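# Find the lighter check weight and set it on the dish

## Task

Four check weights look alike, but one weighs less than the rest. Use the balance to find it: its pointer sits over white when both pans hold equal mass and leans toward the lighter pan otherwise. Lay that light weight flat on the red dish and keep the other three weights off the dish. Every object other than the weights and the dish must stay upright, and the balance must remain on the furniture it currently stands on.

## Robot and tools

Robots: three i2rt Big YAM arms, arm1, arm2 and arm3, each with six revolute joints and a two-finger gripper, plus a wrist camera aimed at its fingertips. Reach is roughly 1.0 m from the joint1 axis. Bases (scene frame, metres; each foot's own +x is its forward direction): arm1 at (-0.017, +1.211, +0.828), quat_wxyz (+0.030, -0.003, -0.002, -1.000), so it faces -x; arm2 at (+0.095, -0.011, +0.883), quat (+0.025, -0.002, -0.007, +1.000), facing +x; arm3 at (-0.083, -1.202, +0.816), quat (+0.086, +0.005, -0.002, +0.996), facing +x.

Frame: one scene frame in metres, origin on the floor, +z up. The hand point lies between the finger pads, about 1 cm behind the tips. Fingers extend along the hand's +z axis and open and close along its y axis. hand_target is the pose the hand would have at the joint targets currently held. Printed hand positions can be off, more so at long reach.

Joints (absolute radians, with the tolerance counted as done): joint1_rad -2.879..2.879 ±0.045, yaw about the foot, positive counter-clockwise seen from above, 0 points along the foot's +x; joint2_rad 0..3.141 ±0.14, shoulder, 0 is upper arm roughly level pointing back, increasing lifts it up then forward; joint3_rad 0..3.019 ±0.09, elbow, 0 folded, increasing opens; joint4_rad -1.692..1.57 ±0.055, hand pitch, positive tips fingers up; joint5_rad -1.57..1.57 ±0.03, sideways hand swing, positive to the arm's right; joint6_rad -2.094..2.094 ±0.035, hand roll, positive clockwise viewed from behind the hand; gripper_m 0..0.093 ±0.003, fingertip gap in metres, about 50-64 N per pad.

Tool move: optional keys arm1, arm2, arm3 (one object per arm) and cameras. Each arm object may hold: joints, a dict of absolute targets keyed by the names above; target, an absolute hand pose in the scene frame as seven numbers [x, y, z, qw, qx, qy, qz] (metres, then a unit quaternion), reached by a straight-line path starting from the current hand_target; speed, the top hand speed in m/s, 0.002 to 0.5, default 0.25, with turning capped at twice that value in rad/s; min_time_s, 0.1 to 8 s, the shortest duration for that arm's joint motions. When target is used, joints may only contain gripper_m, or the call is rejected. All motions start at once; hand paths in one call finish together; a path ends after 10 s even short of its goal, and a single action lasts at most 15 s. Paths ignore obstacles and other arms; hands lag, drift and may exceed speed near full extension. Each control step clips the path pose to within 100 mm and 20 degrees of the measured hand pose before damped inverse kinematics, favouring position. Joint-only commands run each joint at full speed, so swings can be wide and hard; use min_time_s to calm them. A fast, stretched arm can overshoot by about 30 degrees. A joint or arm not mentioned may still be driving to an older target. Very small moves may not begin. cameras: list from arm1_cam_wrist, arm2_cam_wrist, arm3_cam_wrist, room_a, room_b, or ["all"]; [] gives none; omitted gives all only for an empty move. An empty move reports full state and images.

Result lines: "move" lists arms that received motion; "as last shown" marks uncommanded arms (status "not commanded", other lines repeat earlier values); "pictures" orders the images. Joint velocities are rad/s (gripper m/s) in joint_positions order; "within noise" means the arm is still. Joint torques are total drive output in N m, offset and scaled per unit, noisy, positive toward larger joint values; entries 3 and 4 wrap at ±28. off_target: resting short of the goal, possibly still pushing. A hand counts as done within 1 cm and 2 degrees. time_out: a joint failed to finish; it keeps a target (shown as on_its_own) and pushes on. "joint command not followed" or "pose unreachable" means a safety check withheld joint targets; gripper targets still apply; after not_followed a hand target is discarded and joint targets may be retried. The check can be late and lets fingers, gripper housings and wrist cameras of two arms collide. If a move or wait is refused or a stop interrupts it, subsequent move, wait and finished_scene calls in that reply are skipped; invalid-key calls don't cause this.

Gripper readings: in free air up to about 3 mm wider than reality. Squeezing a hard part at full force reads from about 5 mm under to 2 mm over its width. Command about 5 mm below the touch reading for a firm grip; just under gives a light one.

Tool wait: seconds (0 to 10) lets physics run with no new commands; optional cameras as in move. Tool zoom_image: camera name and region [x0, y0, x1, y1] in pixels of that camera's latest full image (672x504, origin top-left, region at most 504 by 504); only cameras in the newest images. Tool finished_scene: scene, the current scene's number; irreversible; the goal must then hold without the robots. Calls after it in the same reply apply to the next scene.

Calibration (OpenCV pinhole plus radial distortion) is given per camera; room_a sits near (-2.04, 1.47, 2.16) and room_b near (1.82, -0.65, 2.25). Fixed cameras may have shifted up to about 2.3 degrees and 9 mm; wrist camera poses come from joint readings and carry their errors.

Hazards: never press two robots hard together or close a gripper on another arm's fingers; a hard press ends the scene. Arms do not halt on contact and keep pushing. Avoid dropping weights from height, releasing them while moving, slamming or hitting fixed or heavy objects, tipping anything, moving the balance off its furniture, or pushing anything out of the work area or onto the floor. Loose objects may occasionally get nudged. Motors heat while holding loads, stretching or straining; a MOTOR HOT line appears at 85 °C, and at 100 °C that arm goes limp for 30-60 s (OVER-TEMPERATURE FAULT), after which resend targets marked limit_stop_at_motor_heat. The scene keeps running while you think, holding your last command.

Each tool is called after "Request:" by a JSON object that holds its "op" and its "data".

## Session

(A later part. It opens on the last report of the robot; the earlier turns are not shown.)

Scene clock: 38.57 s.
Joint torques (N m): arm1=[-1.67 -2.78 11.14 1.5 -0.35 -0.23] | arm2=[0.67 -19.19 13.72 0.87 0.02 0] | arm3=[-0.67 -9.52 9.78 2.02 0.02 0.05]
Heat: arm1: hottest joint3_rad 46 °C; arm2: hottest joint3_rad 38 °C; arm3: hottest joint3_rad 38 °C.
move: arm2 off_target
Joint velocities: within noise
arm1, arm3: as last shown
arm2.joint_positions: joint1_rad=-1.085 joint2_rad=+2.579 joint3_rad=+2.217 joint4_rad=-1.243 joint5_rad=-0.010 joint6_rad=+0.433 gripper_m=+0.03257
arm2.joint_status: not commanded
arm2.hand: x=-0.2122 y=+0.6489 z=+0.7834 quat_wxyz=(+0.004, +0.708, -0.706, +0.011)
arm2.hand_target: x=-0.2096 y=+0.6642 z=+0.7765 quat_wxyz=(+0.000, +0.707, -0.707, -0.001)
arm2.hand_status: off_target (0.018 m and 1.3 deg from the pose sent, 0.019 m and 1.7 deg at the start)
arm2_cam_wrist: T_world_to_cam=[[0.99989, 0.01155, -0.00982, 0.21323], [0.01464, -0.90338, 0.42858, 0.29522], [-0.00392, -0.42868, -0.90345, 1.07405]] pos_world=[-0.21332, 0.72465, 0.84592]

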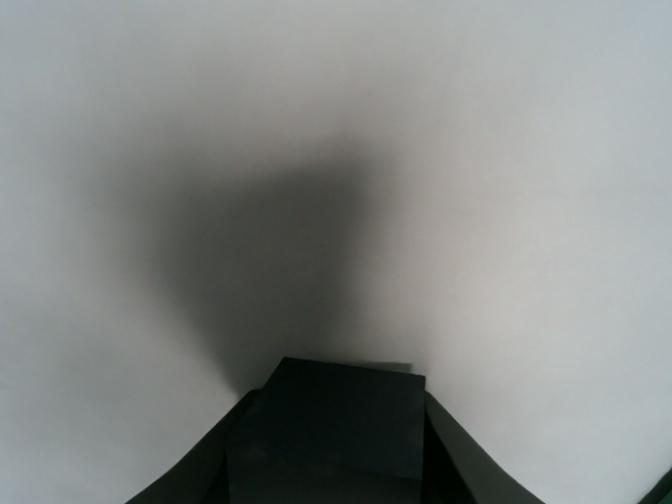

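Request:
{"op": "move", "data": {"arm2": {"joints":{"gripper_m":0.07}}}}

Request:
{"op": "move", "data": {"arm2": {"target":[-0.212,0.664,0.93,0.0,-0.707,0.707,0.0],"speed":0.25}}}

Request:
{"op": "move", "data": {"arm2": {"target":[-0.15,0.3,1.12,0.0,-0.707,0.707,0.0],"speed":0.4}, "arm1": {"target":[-0.21,0.73,0.93,0.122,0.696,0.696,-0.122],"speed":0.25}, "cameras": ["arm1_cam_wrist","room_a","room_b"]}}

Scene clock: 39.43 s.
Joint torques (N m): arm1=[-1.79 -2.84 11.15 1.59 -0.32 -0.23] | arm2=[0.56 -18.78 13.72 0.84 0.02 -0.01] | arm3=[-0.73 -9.47 9.8 1.99 0.02 0.06]
Heat: arm1: hottest joint3_rad 46 °C; arm2: hottest joint3_rad 38 °C; arm3: hottest joint3_rad 38 °C.
move: arm2 done
Joint velocities: within noise
arm1, arm3: as last shown
arm2.joint_positions: joint1_rad=-1.085 joint2_rad=+2.579 joint3_rad=+2.217 joint4_rad=-1.242 joint5_rad=-0.010 joint6_rad=+0.433 gripper_m=+0.06985
arm2.joint_status: all done
arm2.hand: x=-0.2124 y=+0.6492 z=+0.7834 quat_wxyz=(+0.004, +0.708, -0.706, +0.010)
arm2.hand_target: x=-0.2096 y=+0.6642 z=+0.7765 quat_wxyz=(+0.000, +0.707, -0.707, -0.001)
arm2.hand_status: not commanded
pictures: none

Scene clock: 41.10 s.
Joint torques (N m): arm1=[-1.55 -3.02 11.22 1.55 -0.36 -0.22] | arm2=[0.44 -20.07 14.94 0.2 0.01 0.01] | arm3=[-0.73 -9.41 9.78 2 0.02 0.05]
Heat: arm1: hottest joint3_rad 46 °C; arm2: hottest joint3_rad 38 °C; arm3: hottest joint3_rad 38 °C.
move: arm2 off_target
Joint velocities: within noise
arm1, arm3: as last shown
arm2.joint_positions: joint1_rad=-1.085 joint2_rad=+2.463 joint3_rad=+2.368 joint4_rad=-1.514 joint5_rad=-0.010 joint6_rad=+0.433 gripper_m=+0.06994
arm2.joint_status: not commanded
arm2.hand: x=-0.2142 y=+0.6499 z=+0.9233 quat_wxyz=(+0.004, +0.708, -0.706, +0.012)
arm2.hand_target: x=-0.2117 y=+0.6633 z=+0.9301 quat_wxyz=(+0.000, +0.707, -0.707, -0.001)
arm2.hand_status: off_target (0.016 m and 1.5 deg from the pose sent, 0.148 m and 1.3 deg at the start; pose on its path clipped on 6 of 50 steps)
pictures: none

Scene clock: 43.33 s.
Joint torques (N m): arm1=[0.62 -9 13.19 1.17 0.04 0] | arm2=[2.14 -9.23 10.02 0.36 0.07 0.23] | arm3=[-0.67 -9.47 9.77 2 0.01 0.05]
Heat: arm1: hottest joint3_rad 46 °C; arm2: hottest joint3_rad 38 °C; arm3: hottest joint3_rad 39 °C.
move: arm1 off_target; arm2 done
Joint velocities: within noise
arm1.joint_positions: joint1_rad=+1.069 joint2_rad=+1.592 joint3_rad=+1.080 joint4_rad=-0.796 joint5_rad=-0.150 joint6_rad=-0.421 gripper_m=+0.09397
arm1.joint_status: not commanded
arm1.hand: x=-0.2043 y=+0.7537 z=+0.9147 quat_wxyz=(-0.114, -0.699, -0.699, +0.101)
arm1.hand_target: x=-0.2093 y=+0.7312 z=+0.9304 quat_wxyz=(-0.122, -0.696, -0.697, +0.122)
arm1.hand_status: off_target (0.029 m and 2.6 deg from the pose sent, 0.305 m and 19.0 deg at the start)
arm2.joint_positions: joint1_rad=-0.875 joint2_rad=+1.388 joint3_rad=+1.304 joint4_rad=-1.484 joint5_rad=-0.013 joint6_rad=+0.646 gripper_m=+0.06994
arm2.joint_status: not commanded
arm2.hand: x=-0.1484 y=+0.3047 z=+1.1219 quat_wxyz=(+0.000, +0.707, -0.707, -0.006)
arm2.hand_target: x=-0.1499 y=+0.3000 z=+1.1201 quat_wxyz=(+0.000, +0.707, -0.707, +0.000)
arm2.hand_status: done (0.005 m and 0.7 deg from the pose sent, 0.406 m and 1.5 deg at the start)
arm3: as last shown
arm1_cam_wrist: T_world_to_cam=[[-0.99993, -0.00888, -0.00737, -0.19192], [-0.0098, 0.99049, 0.1372, -0.83454], [0.00608, 0.13727, -0.99052, 0.89427]] pos_world=[-0.20553, 0.70215, 0.99888]

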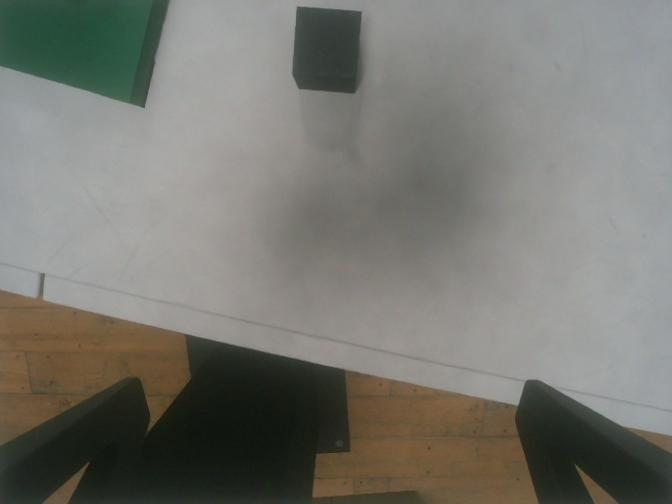

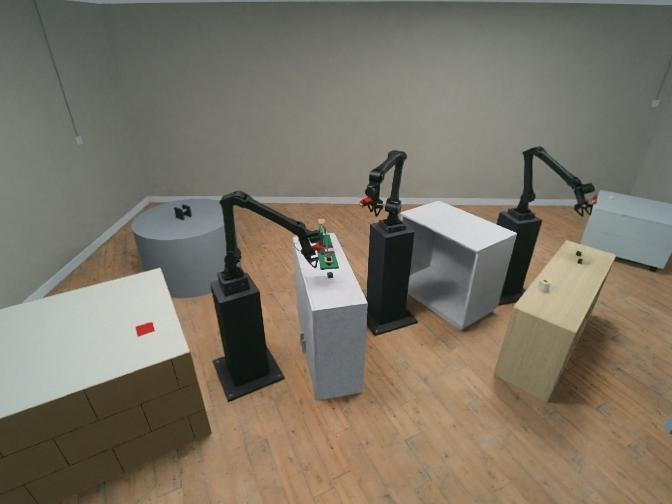

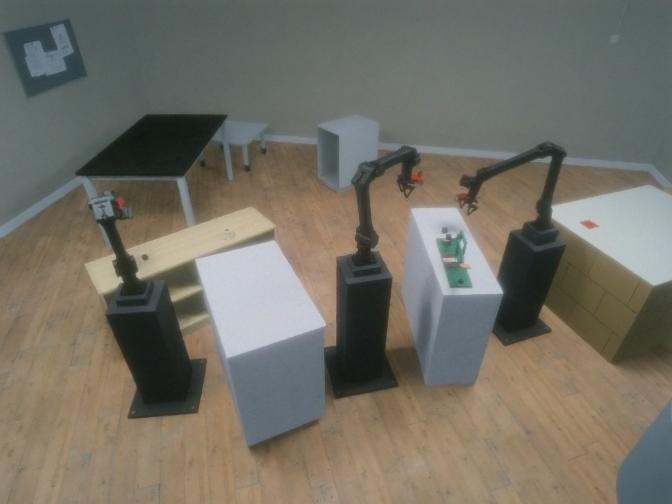

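Request:
{"op": "move", "data": {"arm1": {"target":[-0.204,0.605,0.88,0.062,0.704,0.704,-0.062],"speed":0.25,"joints":{"gripper_m":0.075}}, "cameras": ["arm1_cam_wrist"]}}

Scene clock: 45.30 s.
Joint torques (N m): arm1=[0.26 -13.92 13.22 0.43 0.09 0.04] | arm2=[2.14 -9.05 9.99 0.31 0.05 0.21] | arm3=[-0.62 -9.52 9.77 2.03 0.01 0.05]
Heat: arm1: hottest joint3_rad 47 °C; arm2: hottest joint3_rad 39 °C; arm3: hottest joint3_rad 39 °C.
move: arm1 off_target
Joint velocities: within noise
arm1.joint_positions: joint1_rad=+1.188 joint2_rad=+1.994 joint3_rad=+1.547 joint4_rad=-0.991 joint5_rad=-0.062 joint6_rad=-0.324 gripper_m=+0.07510
arm1.joint_status: all done
arm1.hand: x=-0.2022 y=+0.6235 z=+0.8696 quat_wxyz=(-0.056, -0.703, -0.707, +0.050)
arm1.hand_target: x=-0.2038 y=+0.6058 z=+0.8804 quat_wxyz=(-0.062, -0.704, -0.704, +0.062)
arm1.hand_status: off_target (0.021 m and 1.6 deg from the pose sent, 0.153 m and 7.5 deg at the start)
arm2: as last shown
arm2.joint_positions: joint1_rad=-0.875 joint2_rad=+1.388 joint3_rad=+1.304 joint4_rad=-1.484 joint5_rad=-0.013 joint6_rad=+0.647 gripper_m=+0.06994
arm3.joint_positions: joint1_rad=+0.362 joint2_rad=+1.343 joint3_rad=+0.864 joint4_rad=-0.433 joint5_rad=+0.123 joint6_rad=+0.147 gripper_m=+0.09396
arm3.joint_status: not commanded
arm3.hand: x=-0.5697 y=-1.2742 z=+0.9643 quat_wxyz=(-0.006, +0.943, +0.002, -0.333)
arm3.hand_target: x=-0.5796 y=-1.2799 z=+0.9701 quat_wxyz=(+0.000, +0.940, +0.000, -0.342)
arm3.hand_status: not commanded
arm1_cam_wrist: T_world_to_cam=[[-0.9999, -0.01429, 0.00109, -0.19521], [-0.01337, 0.95736, 0.28859, -0.81115], [-0.00516, 0.28855, -0.95745, 0.74226]] pos_world=[-0.2022, 0.55959, 0.94498]

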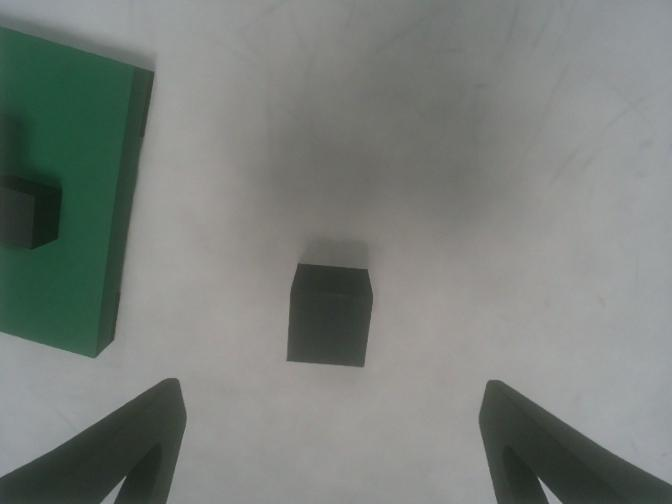

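Request:
{"op": "move", "data": {"arm1": {"target":[-0.202,0.622,0.795,0.062,0.704,0.704,-0.062],"speed":0.2}, "cameras": ["arm1_cam_wrist"]}}

Scene clock: 46.77 s.
Joint torques (N m): arm1=[0.26 -14.33 9.44 1.05 0.01 0.01] | arm2=[2.14 -8.82 9.91 0.34 0.05 0.19] | arm3=[-0.67 -9.41 9.78 2.03 0.02 0.05]
Heat: arm1: hottest joint3_rad 46 °C; arm2: hottest joint3_rad 39 °C; arm3: hottest joint3_rad 39 °C.
move: arm1 done
Joint velocities: within noise
arm1.joint_positions: joint1_rad=+1.188 joint2_rad=+2.078 joint3_rad=+1.450 joint4_rad=-0.806 joint5_rad=-0.061 joint6_rad=-0.324 gripper_m=+0.07509
arm1.joint_status: not commanded
arm1.hand: x=-0.2002 y=+0.6311 z=+0.7912 quat_wxyz=(-0.057, -0.703, -0.707, +0.052)
arm1.hand_target: x=-0.2020 y=+0.6222 z=+0.7952 quat_wxyz=(-0.062, -0.704, -0.704, +0.062)
arm1.hand_status: done (0.010 m and 1.3 deg from the pose sent, 0.075 m and 1.6 deg at the start)
arm2, arm3: as last shown
arm1_cam_wrist: T_world_to_cam=[[-0.99989, -0.01419, 0.00377, -0.19519], [-0.01253, 0.95861, 0.28444, -0.79316], [-0.00765, 0.28436, -0.95869, 0.66804]] pos_world=[-0.2, 0.5676, 0.86679]

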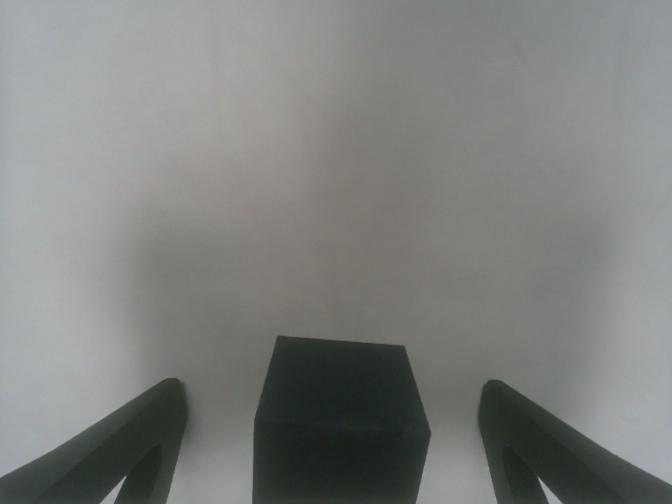

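Request:
{"op": "move", "data": {"arm1": {"joints":{"gripper_m":0.022}}}}

Request:
{"op": "move", "data": {"arm1": {"target":[-0.21,0.64,1.05,0.062,0.704,0.704,-0.062],"speed":0.3}, "cameras": ["arm1_cam_wrist"]}}

Request:
{"op": "move", "data": {"arm1": {"target":[-0.45,1.15,1.1,0,0.996,0,-0.087],"speed":0.45}}}

Request:
{"op": "move", "data": {"arm1": {"target":[-0.14,1.65,0.95,-0.062,0.704,-0.704,-0.062],"speed":0.4}, "cameras": ["arm1_cam_wrist","room_a","room_b"]}}

Scene clock: 51.23 s.
Joint torques (N m): arm1=[-0.21 -14.56 9.35 0.99 0.03 -0.05] | arm2=[2.02 -8.88 9.98 0.29 0.06 0.2] | arm3=[-0.85 -9.35 9.77 2.04 0.01 0.05]
Heat: arm1: hottest joint3_rad 46 °C; arm2: hottest joint3_rad 39 °C; arm3: hottest joint3_rad 39 °C.
move: arm1 off_target
Joint velocities: within noise
arm1.joint_positions: joint1_rad=+1.188 joint2_rad=+2.078 joint3_rad=+1.450 joint4_rad=-0.805 joint5_rad=-0.061 joint6_rad=-0.324 gripper_m=+0.03045
arm1.joint_status: gripper_m off_target (ended at +0.03048, target +0.02200)
arm1.hand: x=-0.2003 y=+0.6310 z=+0.7912 quat_wxyz=(-0.057, -0.703, -0.707, +0.052)
arm1.hand_target: x=-0.2020 y=+0.6221 z=+0.7953 quat_wxyz=(-0.062, -0.704, -0.704, +0.062)
arm1.hand_status: not commanded
arm2, arm3: as last shown
pictures: none

Scene clock: 53.10 s.
Joint torques (N m): arm1=[-1.61 -14.8 15.25 0.24 -0.08 -0.2] | arm2=[2.26 -8.94 9.95 0.31 0.07 0.23] | arm3=[-0.79 -9.47 9.78 1.99 0.02 0.06]
Heat: arm1: hottest joint3_rad 46 °C; arm2: hottest joint3_rad 39 °C; arm3: hottest joint3_rad 39 °C.
move: arm1 off_target
Joint velocities: within noise
arm1.joint_positions: joint1_rad=+1.178 joint2_rad=+1.830 joint3_rad=+1.711 joint4_rad=-1.356 joint5_rad=-0.061 joint6_rad=-0.327 gripper_m=+0.03045
arm1.joint_status: not commanded
arm1.hand: x=-0.1975 y=+0.6536 z=+1.0193 quat_wxyz=(-0.048, -0.706, -0.705, +0.033)
arm1.hand_target: x=-0.2095 y=+0.6418 z=+1.0501 quat_wxyz=(-0.062, -0.704, -0.704, +0.063)
arm1.hand_status: off_target (0.036 m and 3.7 deg from the pose sent, 0.259 m and 1.3 deg at the start; pose on its path clipped on 18 of 56 steps)
arm2, arm3: as last shown
arm1_cam_wrist: T_world_to_cam=[[-0.99992, -0.00732, -0.00987, -0.18364], [-0.01011, 0.94655, 0.3224, -0.90993], [0.00698, 0.32248, -0.94655, 0.846]] pos_world=[-0.19873, 0.58713, 1.09233]

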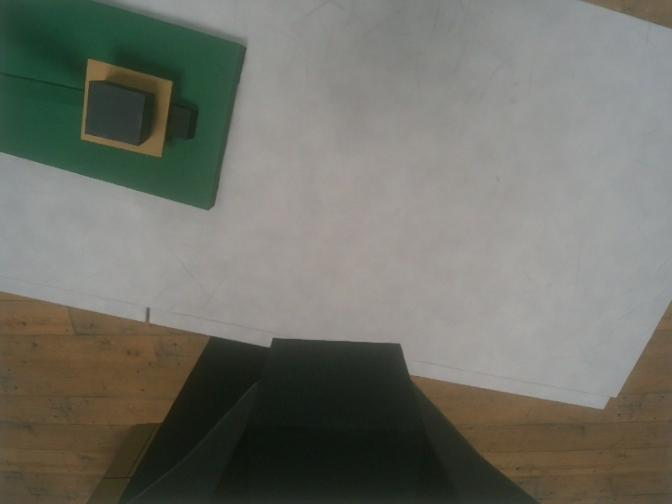

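Scene clock: 55.77 s.
Joint torques (N m): arm1=[-1.2 -7.59 15.38 0.32 0.02 0.02] | arm2=[2.2 -9.11 9.95 0.31 0.07 0.22] | arm3=[-0.73 -9.41 9.77 2.02 0.02 0.05]
Heat: arm1: hottest joint3_rad 46 °C; arm2: hottest joint3_rad 39 °C; arm3: hottest joint3_rad 40 °C.
move: arm1 off_target
Joint velocities: within noise
arm1.joint_positions: joint1_rad=+0.101 joint2_rad=+1.368 joint3_rad=+1.306 joint4_rad=-1.392 joint5_rad=+0.032 joint6_rad=+0.139 gripper_m=+0.03046
arm1.joint_status: not commanded
arm1.hand: x=-0.4330 y=+1.1507 z=+1.0768 quat_wxyz=(+0.005, -0.998, -0.010, +0.064)
arm1.hand_target: x=-0.4487 y=+1.1503 z=+1.0998 quat_wxyz=(+0.000, -0.996, +0.000, +0.087)
arm1.hand_status: off_target (0.029 m and 3.0 deg from the pose sent, 0.563 m and 90.1 deg at the start)
arm2, arm3: as last shown
pictures: none

Scene clock: 58.63 s.
Joint torques (N m): arm1=[-0.73 -7.77 13.83 1.01 0.2 0.04] | arm2=[1.85 -8.88 9.92 0.27 0.05 0.21] | arm3=[-0.73 -9.52 9.76 2 0.01 0.05]
Heat: arm1: hottest joint3_rad 47 °C; arm2: hottest joint3_rad 39 °C; arm3: hottest joint3_rad 40 °C.
move: arm1 off_target
Joint velocities: within noise
arm1.joint_positions: joint1_rad=-1.325 joint2_rad=+1.478 joint3_rad=+1.039 joint4_rad=-1.018 joint5_rad=+0.058 joint6_rad=+0.279 gripper_m=+0.03046
arm1.joint_status: not commanded
arm1.hand: x=-0.1350 y=+1.6232 z=+0.9321 quat_wxyz=(+0.048, -0.714, +0.697, +0.037)
arm1.hand_target: x=-0.1396 y=+1.6485 z=+0.9507 quat_wxyz=(+0.062, -0.705, +0.704, +0.062)
arm1.hand_status: off_target (0.033 m and 3.6 deg from the pose sent, 0.593 m and 91.2 deg at the start)
arm2, arm3: as last shown
arm1_cam_wrist: T_world_to_cam=[[0.99918, 0.02986, 0.02748, 0.05978], [0.01959, -0.94798, 0.31772, 1.28463], [0.03554, -0.31692, -0.94778, 1.4932]] pos_world=[-0.13796, 1.68925, 1.00544]

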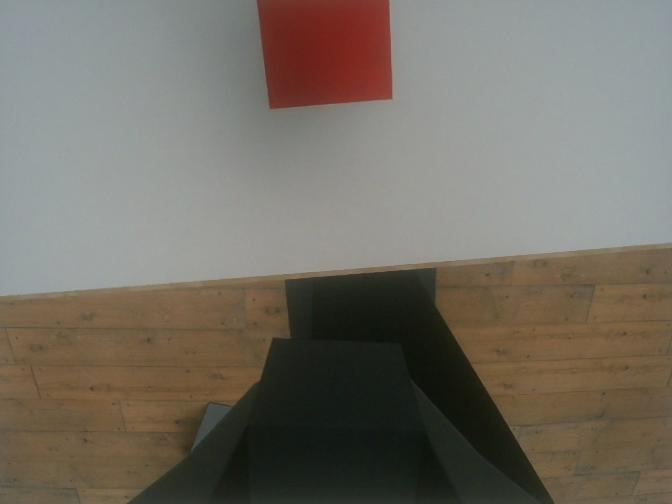

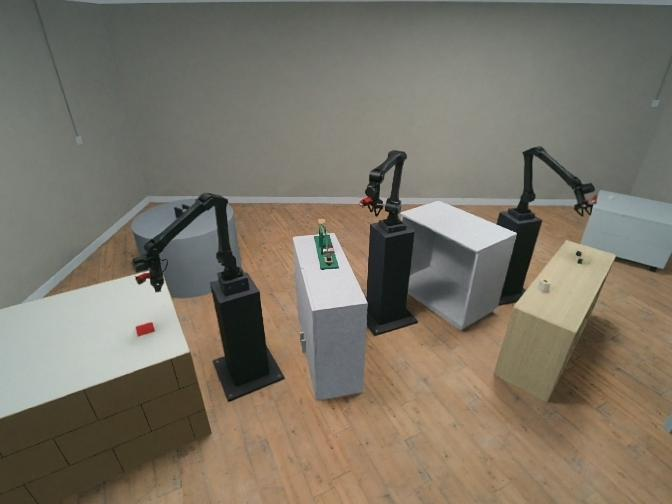

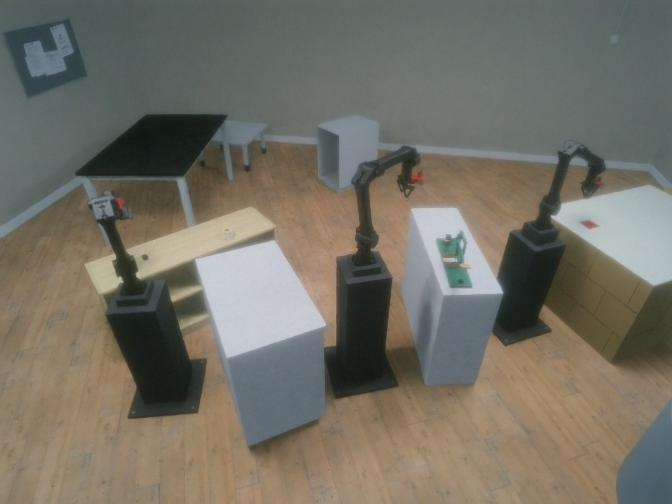

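Request:
{"op": "move", "data": {"arm1": {"target":[-0.144,1.772,0.775,-0.062,0.704,-0.704,-0.062],"speed":0.25}, "cameras": ["arm1_cam_wrist","room_a"]}}

Request:
{"op": "zoom_image", "data": {"camera": "room_a", "region": [90, 260, 200, 360]}}

Scene clock: 61.27 s.
Joint torques (N m): arm1=[-0.91 -12.98 10.92 1.16 0.04 -0.22] | arm2=[2.02 -9.11 9.92 0.35 0.06 0.21] | arm3=[-0.73 -9.52 9.76 1.98 0.01 0.05]
Heat: arm1: hottest joint3_rad 47 °C; arm2: hottest joint3_rad 39 °C; arm3: hottest joint3_rad 40 °C.
move: arm1 off_target
Joint velocities: within noise
arm1.joint_positions: joint1_rad=-1.381 joint2_rad=+2.004 joint3_rad=+1.243 joint4_rad=-0.689 joint5_rad=+0.052 joint6_rad=+0.247 gripper_m=+0.03046
arm1.joint_status: not commanded
arm1.hand: x=-0.1442 y=+1.7449 z=+0.7628 quat_wxyz=(+0.049, -0.706, +0.706, +0.039)
arm1.hand_target: x=-0.1435 y=+1.7709 z=+0.7759 quat_wxyz=(+0.062, -0.704, +0.704, +0.062)
arm1.hand_status: off_target (0.030 m and 3.0 deg from the pose sent, 0.217 m and 3.6 deg at the start)
arm2, arm3: as last shown
arm1_cam_wrist: T_world_to_cam=[[0.9997, 0.00617, 0.02374, 0.11424], [-0.00157, -0.94973, 0.31307, 1.45762], [0.02448, -0.31302, -0.94943, 1.3645]] pos_world=[-0.14532, 1.81075, 0.83644]

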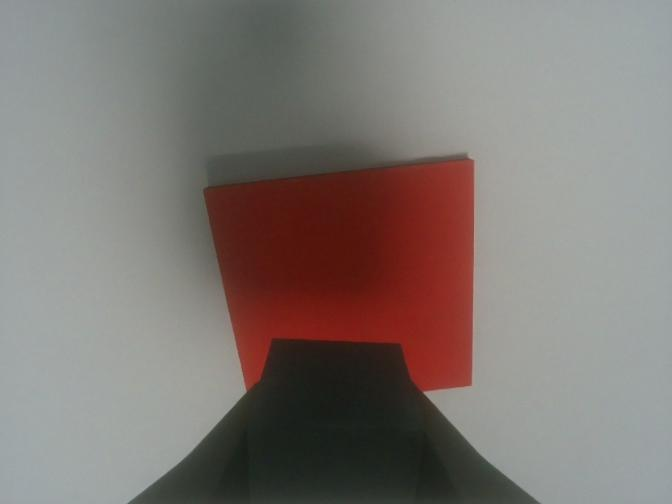

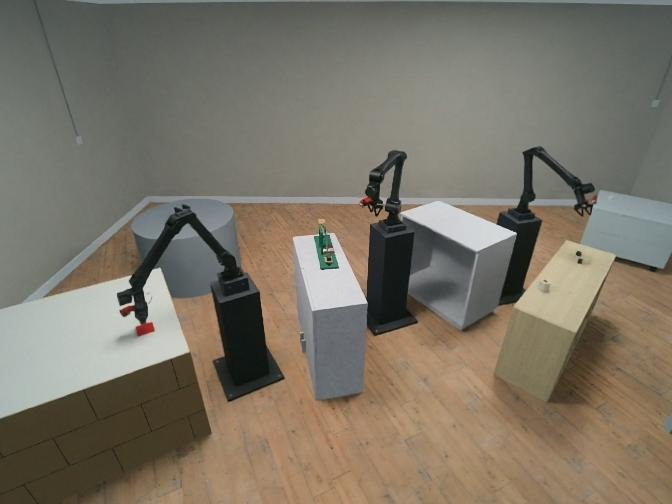

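Scaled by 4.582 from the camera's image (finer frame: 960x720).

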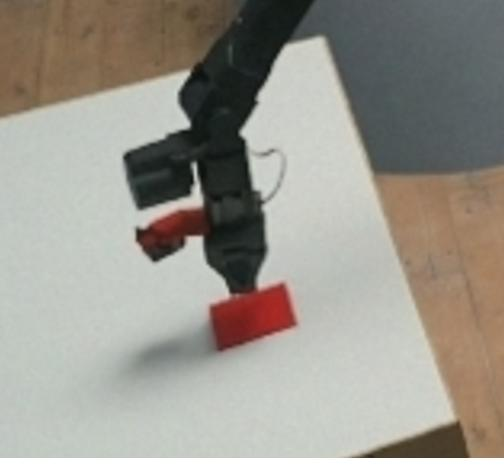

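Request:
{"op": "move", "data": {"arm1": {"target":[-0.137,1.782,0.732,-0.062,0.704,-0.704,-0.062],"speed":0.15}, "cameras": ["arm1_cam_wrist"]}}

Request:
{"op": "move", "data": {"arm1": {"target":[-0.137,1.780,0.72,-0.062,0.704,-0.704,-0.062],"speed":0.06}, "cameras": ["arm1_cam_wrist"]}}

Scene clock: 62.87 s.
Joint torques (N m): arm1=[-0.97 -13.8 10.17 1.14 0.02 -0.23] | arm2=[2.2 -8.94 9.92 0.31 0.06 0.22] | arm3=[-0.73 -9.47 9.78 2 0 0.05]
Heat: arm1: hottest joint3_rad 47 °C; arm2: hottest joint3_rad 39 °C; arm3: hottest joint3_rad 40 °C.
move: arm1 off_target
Joint velocities: within noise
arm1.joint_positions: joint1_rad=-1.399 joint2_rad=+2.099 joint3_rad=+1.262 joint4_rad=-0.613 joint5_rad=+0.049 joint6_rad=+0.230 gripper_m=+0.03046
arm1.joint_status: not commanded
arm1.hand: x=-0.1371 y=+1.7550 z=+0.7201 quat_wxyz=(+0.048, -0.705, +0.706, +0.039)
arm1.hand_target: x=-0.1366 y=+1.7809 z=+0.7328 quat_wxyz=(+0.062, -0.704, +0.704, +0.062)
arm1.hand_status: off_target (0.030 m and 3.1 deg from the pose sent, 0.049 m and 3.0 deg at the start)
arm2.joint_positions: joint1_rad=-0.875 joint2_rad=+1.388 joint3_rad=+1.304 joint4_rad=-1.484 joint5_rad=-0.013 joint6_rad=+0.647 gripper_m=+0.06994
arm2.joint_status: not commanded
arm2.hand: x=-0.1484 y=+0.3047 z=+1.1219 quat_wxyz=(+0.000, +0.707, -0.707, -0.006)
arm2.hand_target: x=-0.1499 y=+0.3000 z=+1.1201 quat_wxyz=(+0.000, +0.707, -0.707, +0.000)
arm2.hand_status: not commanded
arm3: as last shown
arm1_cam_wrist: T_world_to_cam=[[0.99972, 0.00531, 0.02297, 0.11018], [-0.00216, -0.9495, 0.31376, 1.47959], [0.02348, -0.31372, -0.94923, 1.32782]] pos_world=[-0.13812, 1.82085, 0.79364]

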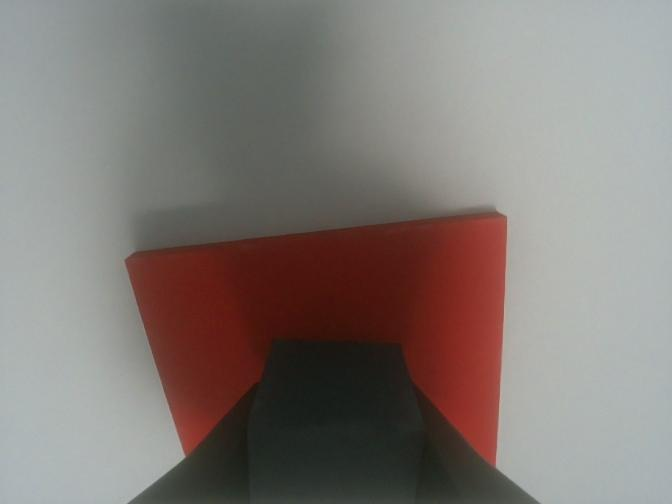

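Scene clock: 63.90 s.
Joint torques (N m): arm1=[-0.97 -13.22 9.57 1.2 0.01 -0.24] | arm2=[2.08 -9.05 9.91 0.34 0.05 0.22] | arm3=[-0.67 -9.35 9.76 2.02 0.01 0.06]
Heat: arm1: hottest joint3_rad 47 °C; arm2: hottest joint3_rad 39 °C; arm3: hottest joint3_rad 40 °C.
move: arm1 off_target
Joint velocities: within noise
arm1.joint_positions: joint1_rad=-1.399 joint2_rad=+2.112 joint3_rad=+1.262 joint4_rad=-0.587 joint5_rad=+0.049 joint6_rad=+0.230 gripper_m=+0.03046
arm1.joint_status: not commanded
arm1.hand: x=-0.1379 y=+1.7583 z=+0.7141 quat_wxyz=(+0.052, -0.705, +0.706, +0.045)
arm1.hand_target: x=-0.1366 y=+1.7793 z=+0.7206 quat_wxyz=(+0.062, -0.704, +0.704, +0.062)
arm1.hand_status: off_target (0.023 m and 2.3 deg from the pose sent, 0.025 m and 3.0 deg at the start)
arm2: as last shown
arm3.joint_positions: joint1_rad=+0.362 joint2_rad=+1.343 joint3_rad=+0.864 joint4_rad=-0.433 joint5_rad=+0.123 joint6_rad=+0.147 gripper_m=+0.09396
arm3.joint_status: not commanded
arm3.hand: x=-0.5697 y=-1.2742 z=+0.9643 quat_wxyz=(-0.006, +0.943, +0.002, -0.333)
arm3.hand_target: x=-0.5796 y=-1.2799 z=+0.9701 quat_wxyz=(+0.000, +0.940, +0.000, -0.342)
arm3.hand_status: not commanded
arm1_cam_wrist: T_world_to_cam=[[0.99979, 0.00488, 0.01984, 0.11415], [-0.00132, -0.95362, 0.30101, 1.50103], [0.02039, -0.30097, -0.95342, 1.30337]] pos_world=[-0.13872, 1.82313, 0.78856]

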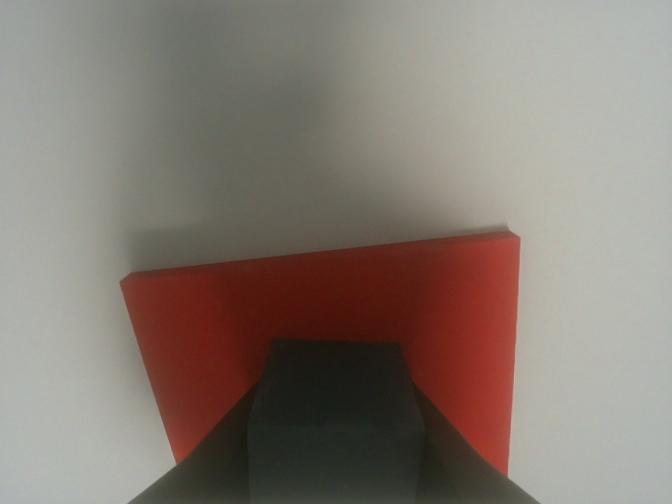

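Request:
{"op": "move", "data": {"arm1": {"target":[-0.137,1.780,0.711,-0.062,0.704,-0.704,-0.062],"speed":0.06}, "cameras": ["arm1_cam_wrist"]}}

Scene clock: 65.03 s.
Joint torques (N m): arm1=[-1.55 -12.1 9.61 1.42 0 -0.22] | arm2=[1.96 -8.88 9.94 0.29 0.05 0.22] | arm3=[-0.67 -9.41 9.76 2.03 0.01 0.05]
Heat: arm1: hottest joint3_rad 47 °C; arm2: hottest joint3_rad 39 °C; arm3: hottest joint3_rad 40 °C.
move: arm1 off_target
Joint velocities: within noise
arm1.joint_positions: joint1_rad=-1.399 joint2_rad=+2.113 joint3_rad=+1.262 joint4_rad=-0.578 joint5_rad=+0.048 joint6_rad=+0.229 gripper_m=+0.03046
arm1.joint_status: not commanded
arm1.hand: x=-0.1384 y=+1.7599 z=+0.7134 quat_wxyz=(+0.054, -0.705, +0.706, +0.048)
arm1.hand_target: x=-0.1366 y=+1.7791 z=+0.7115 quat_wxyz=(+0.062, -0.704, +0.704, +0.062)
arm1.hand_status: off_target (0.020 m and 1.9 deg from the pose sent, 0.022 m and 2.3 deg at the start)
arm2, arm3: as last shown
arm1_cam_wrist: T_world_to_cam=[[0.99982, 0.00588, 0.01808, 0.11411], [0.00029, -0.95557, 0.29475, 1.51097], [0.01901, -0.29469, -0.9554, 1.29337]] pos_world=[-0.13911, 1.82432, 0.78827]

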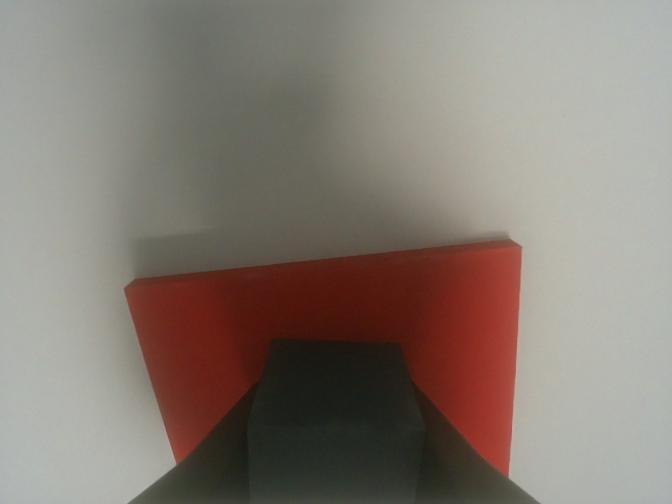

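Contact. Release and retreat.

Request:
{"op": "move", "data": {"arm1": {"joints":{"gripper_m":0.07}}}}

Request:
{"op": "move", "data": {"arm1": {"target":[-0.138,1.76,0.9,-0.062,0.704,-0.704,-0.062],"speed":0.25}, "cameras": ["arm1_cam_wrist","room_a","room_b"]}}

Request:
{"op": "zoom_image", "data": {"camera": "room_b", "region": [410, 200, 510, 300]}}

Request:
{"op": "zoom_image", "data": {"camera": "room_a", "region": [90, 260, 200, 360]}}

Scene clock: 65.90 s.
Joint torques (N m): arm1=[-1.03 -12.86 9.39 0.94 0.04 -0.21] | arm2=[2.14 -8.88 9.92 0.32 0.07 0.21] | arm3=[-0.62 -9.52 9.76 1.98 0.01 0.05]
Heat: arm1: hottest joint3_rad 47 °C; arm2: hottest joint3_rad 39 °C; arm3: hottest joint3_rad 40 °C.
move: arm1 done
Joint velocities: within noise
arm1.joint_positions: joint1_rad=-1.401 joint2_rad=+2.116 joint3_rad=+1.265 joint4_rad=-0.568 joint5_rad=+0.049 joint6_rad=+0.228 gripper_m=+0.06983
arm1.joint_status: all done
arm1.hand: x=-0.1379 y=+1.7636 z=+0.7132 quat_wxyz=(+0.057, -0.704, +0.706, +0.052)
arm1.hand_target: x=-0.1367 y=+1.7793 z=+0.7115 quat_wxyz=(+0.062, -0.704, +0.704, +0.062)
arm1.hand_status: not commanded
arm2, arm3: as last shown
pictures: none

Scene clock: 67.50 s.
Joint torques (N m): arm1=[-0.09 -13.74 12.33 0.28 0.09 -0.11] | arm2=[2.08 -8.88 9.98 0.32 0.04 0.21] | arm3=[-0.73 -9.47 9.77 1.99 0.01 0.05]
Heat: arm1: hottest joint3_rad 46 °C; arm2: hottest joint3_rad 39 °C; arm3: hottest joint3_rad 41 °C.
move: arm1 off_target
Joint velocities: within noise
arm1.joint_positions: joint1_rad=-1.401 joint2_rad=+1.816 joint3_rad=+1.304 joint4_rad=-0.938 joint5_rad=+0.049 joint6_rad=+0.228 gripper_m=+0.06993
arm1.joint_status: not commanded
arm1.hand: x=-0.1315 y=+1.7418 z=+0.8749 quat_wxyz=(+0.048, -0.705, +0.706, +0.039)
arm1.hand_target: x=-0.1378 y=+1.7589 z=+0.9002 quat_wxyz=(+0.062, -0.704, +0.704, +0.062)
arm1.hand_status: off_target (0.032 m and 3.1 deg from the pose sent, 0.187 m and 1.3 deg at the start)
arm2, arm3: as last shown
arm1_cam_wrist: T_world_to_cam=[[0.99972, 0.00487, 0.02321, 0.10166], [-0.00266, -0.9495, 0.31375, 1.41842], [0.02357, -0.31372, -0.94922, 1.4706]] pos_world=[-0.13252, 1.80765, 0.94854]

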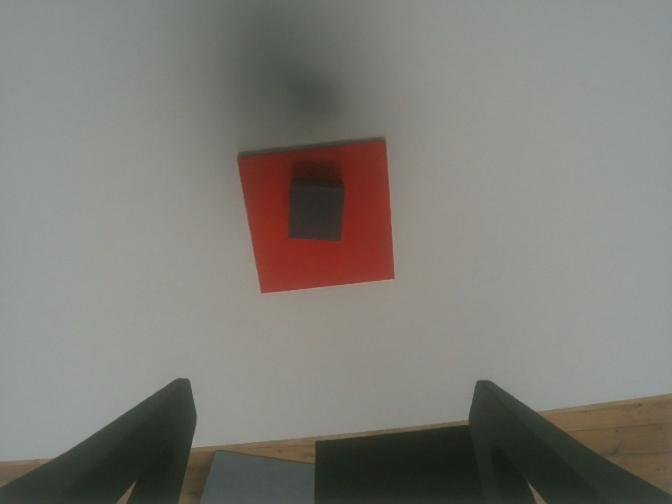

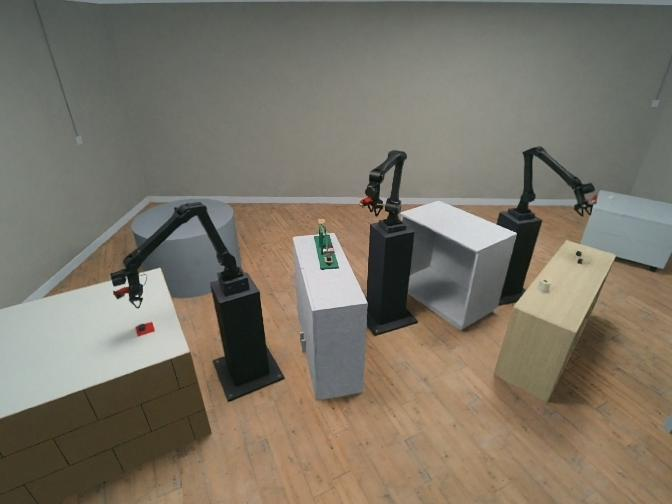

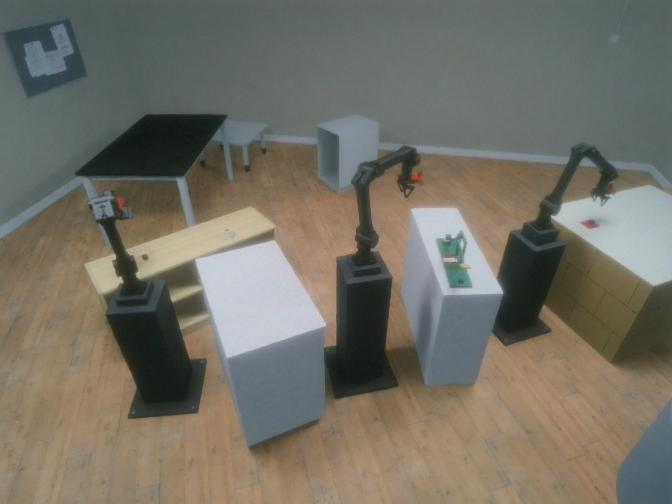

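Scaled by 5.040 from the camera's image (finer frame: 960x720).

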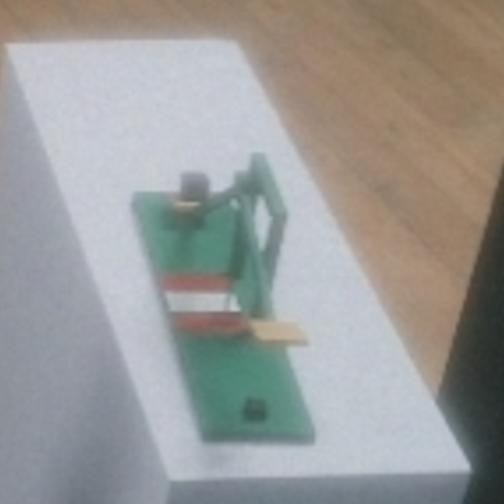

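Scaled by 4.582 from the camera's image (finer frame: 960x720).

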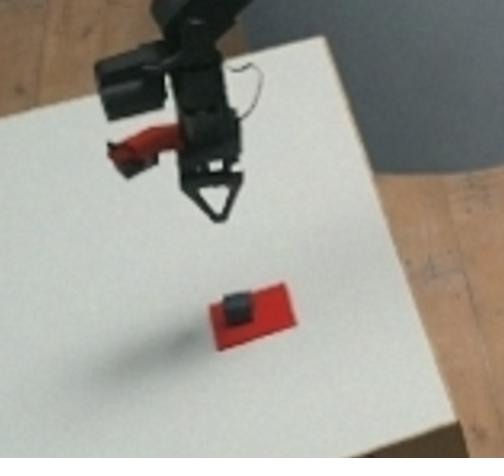

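Request:
{"op": "finished_scene", "data": {"scene": 1}}

The scene is finished: the task was done.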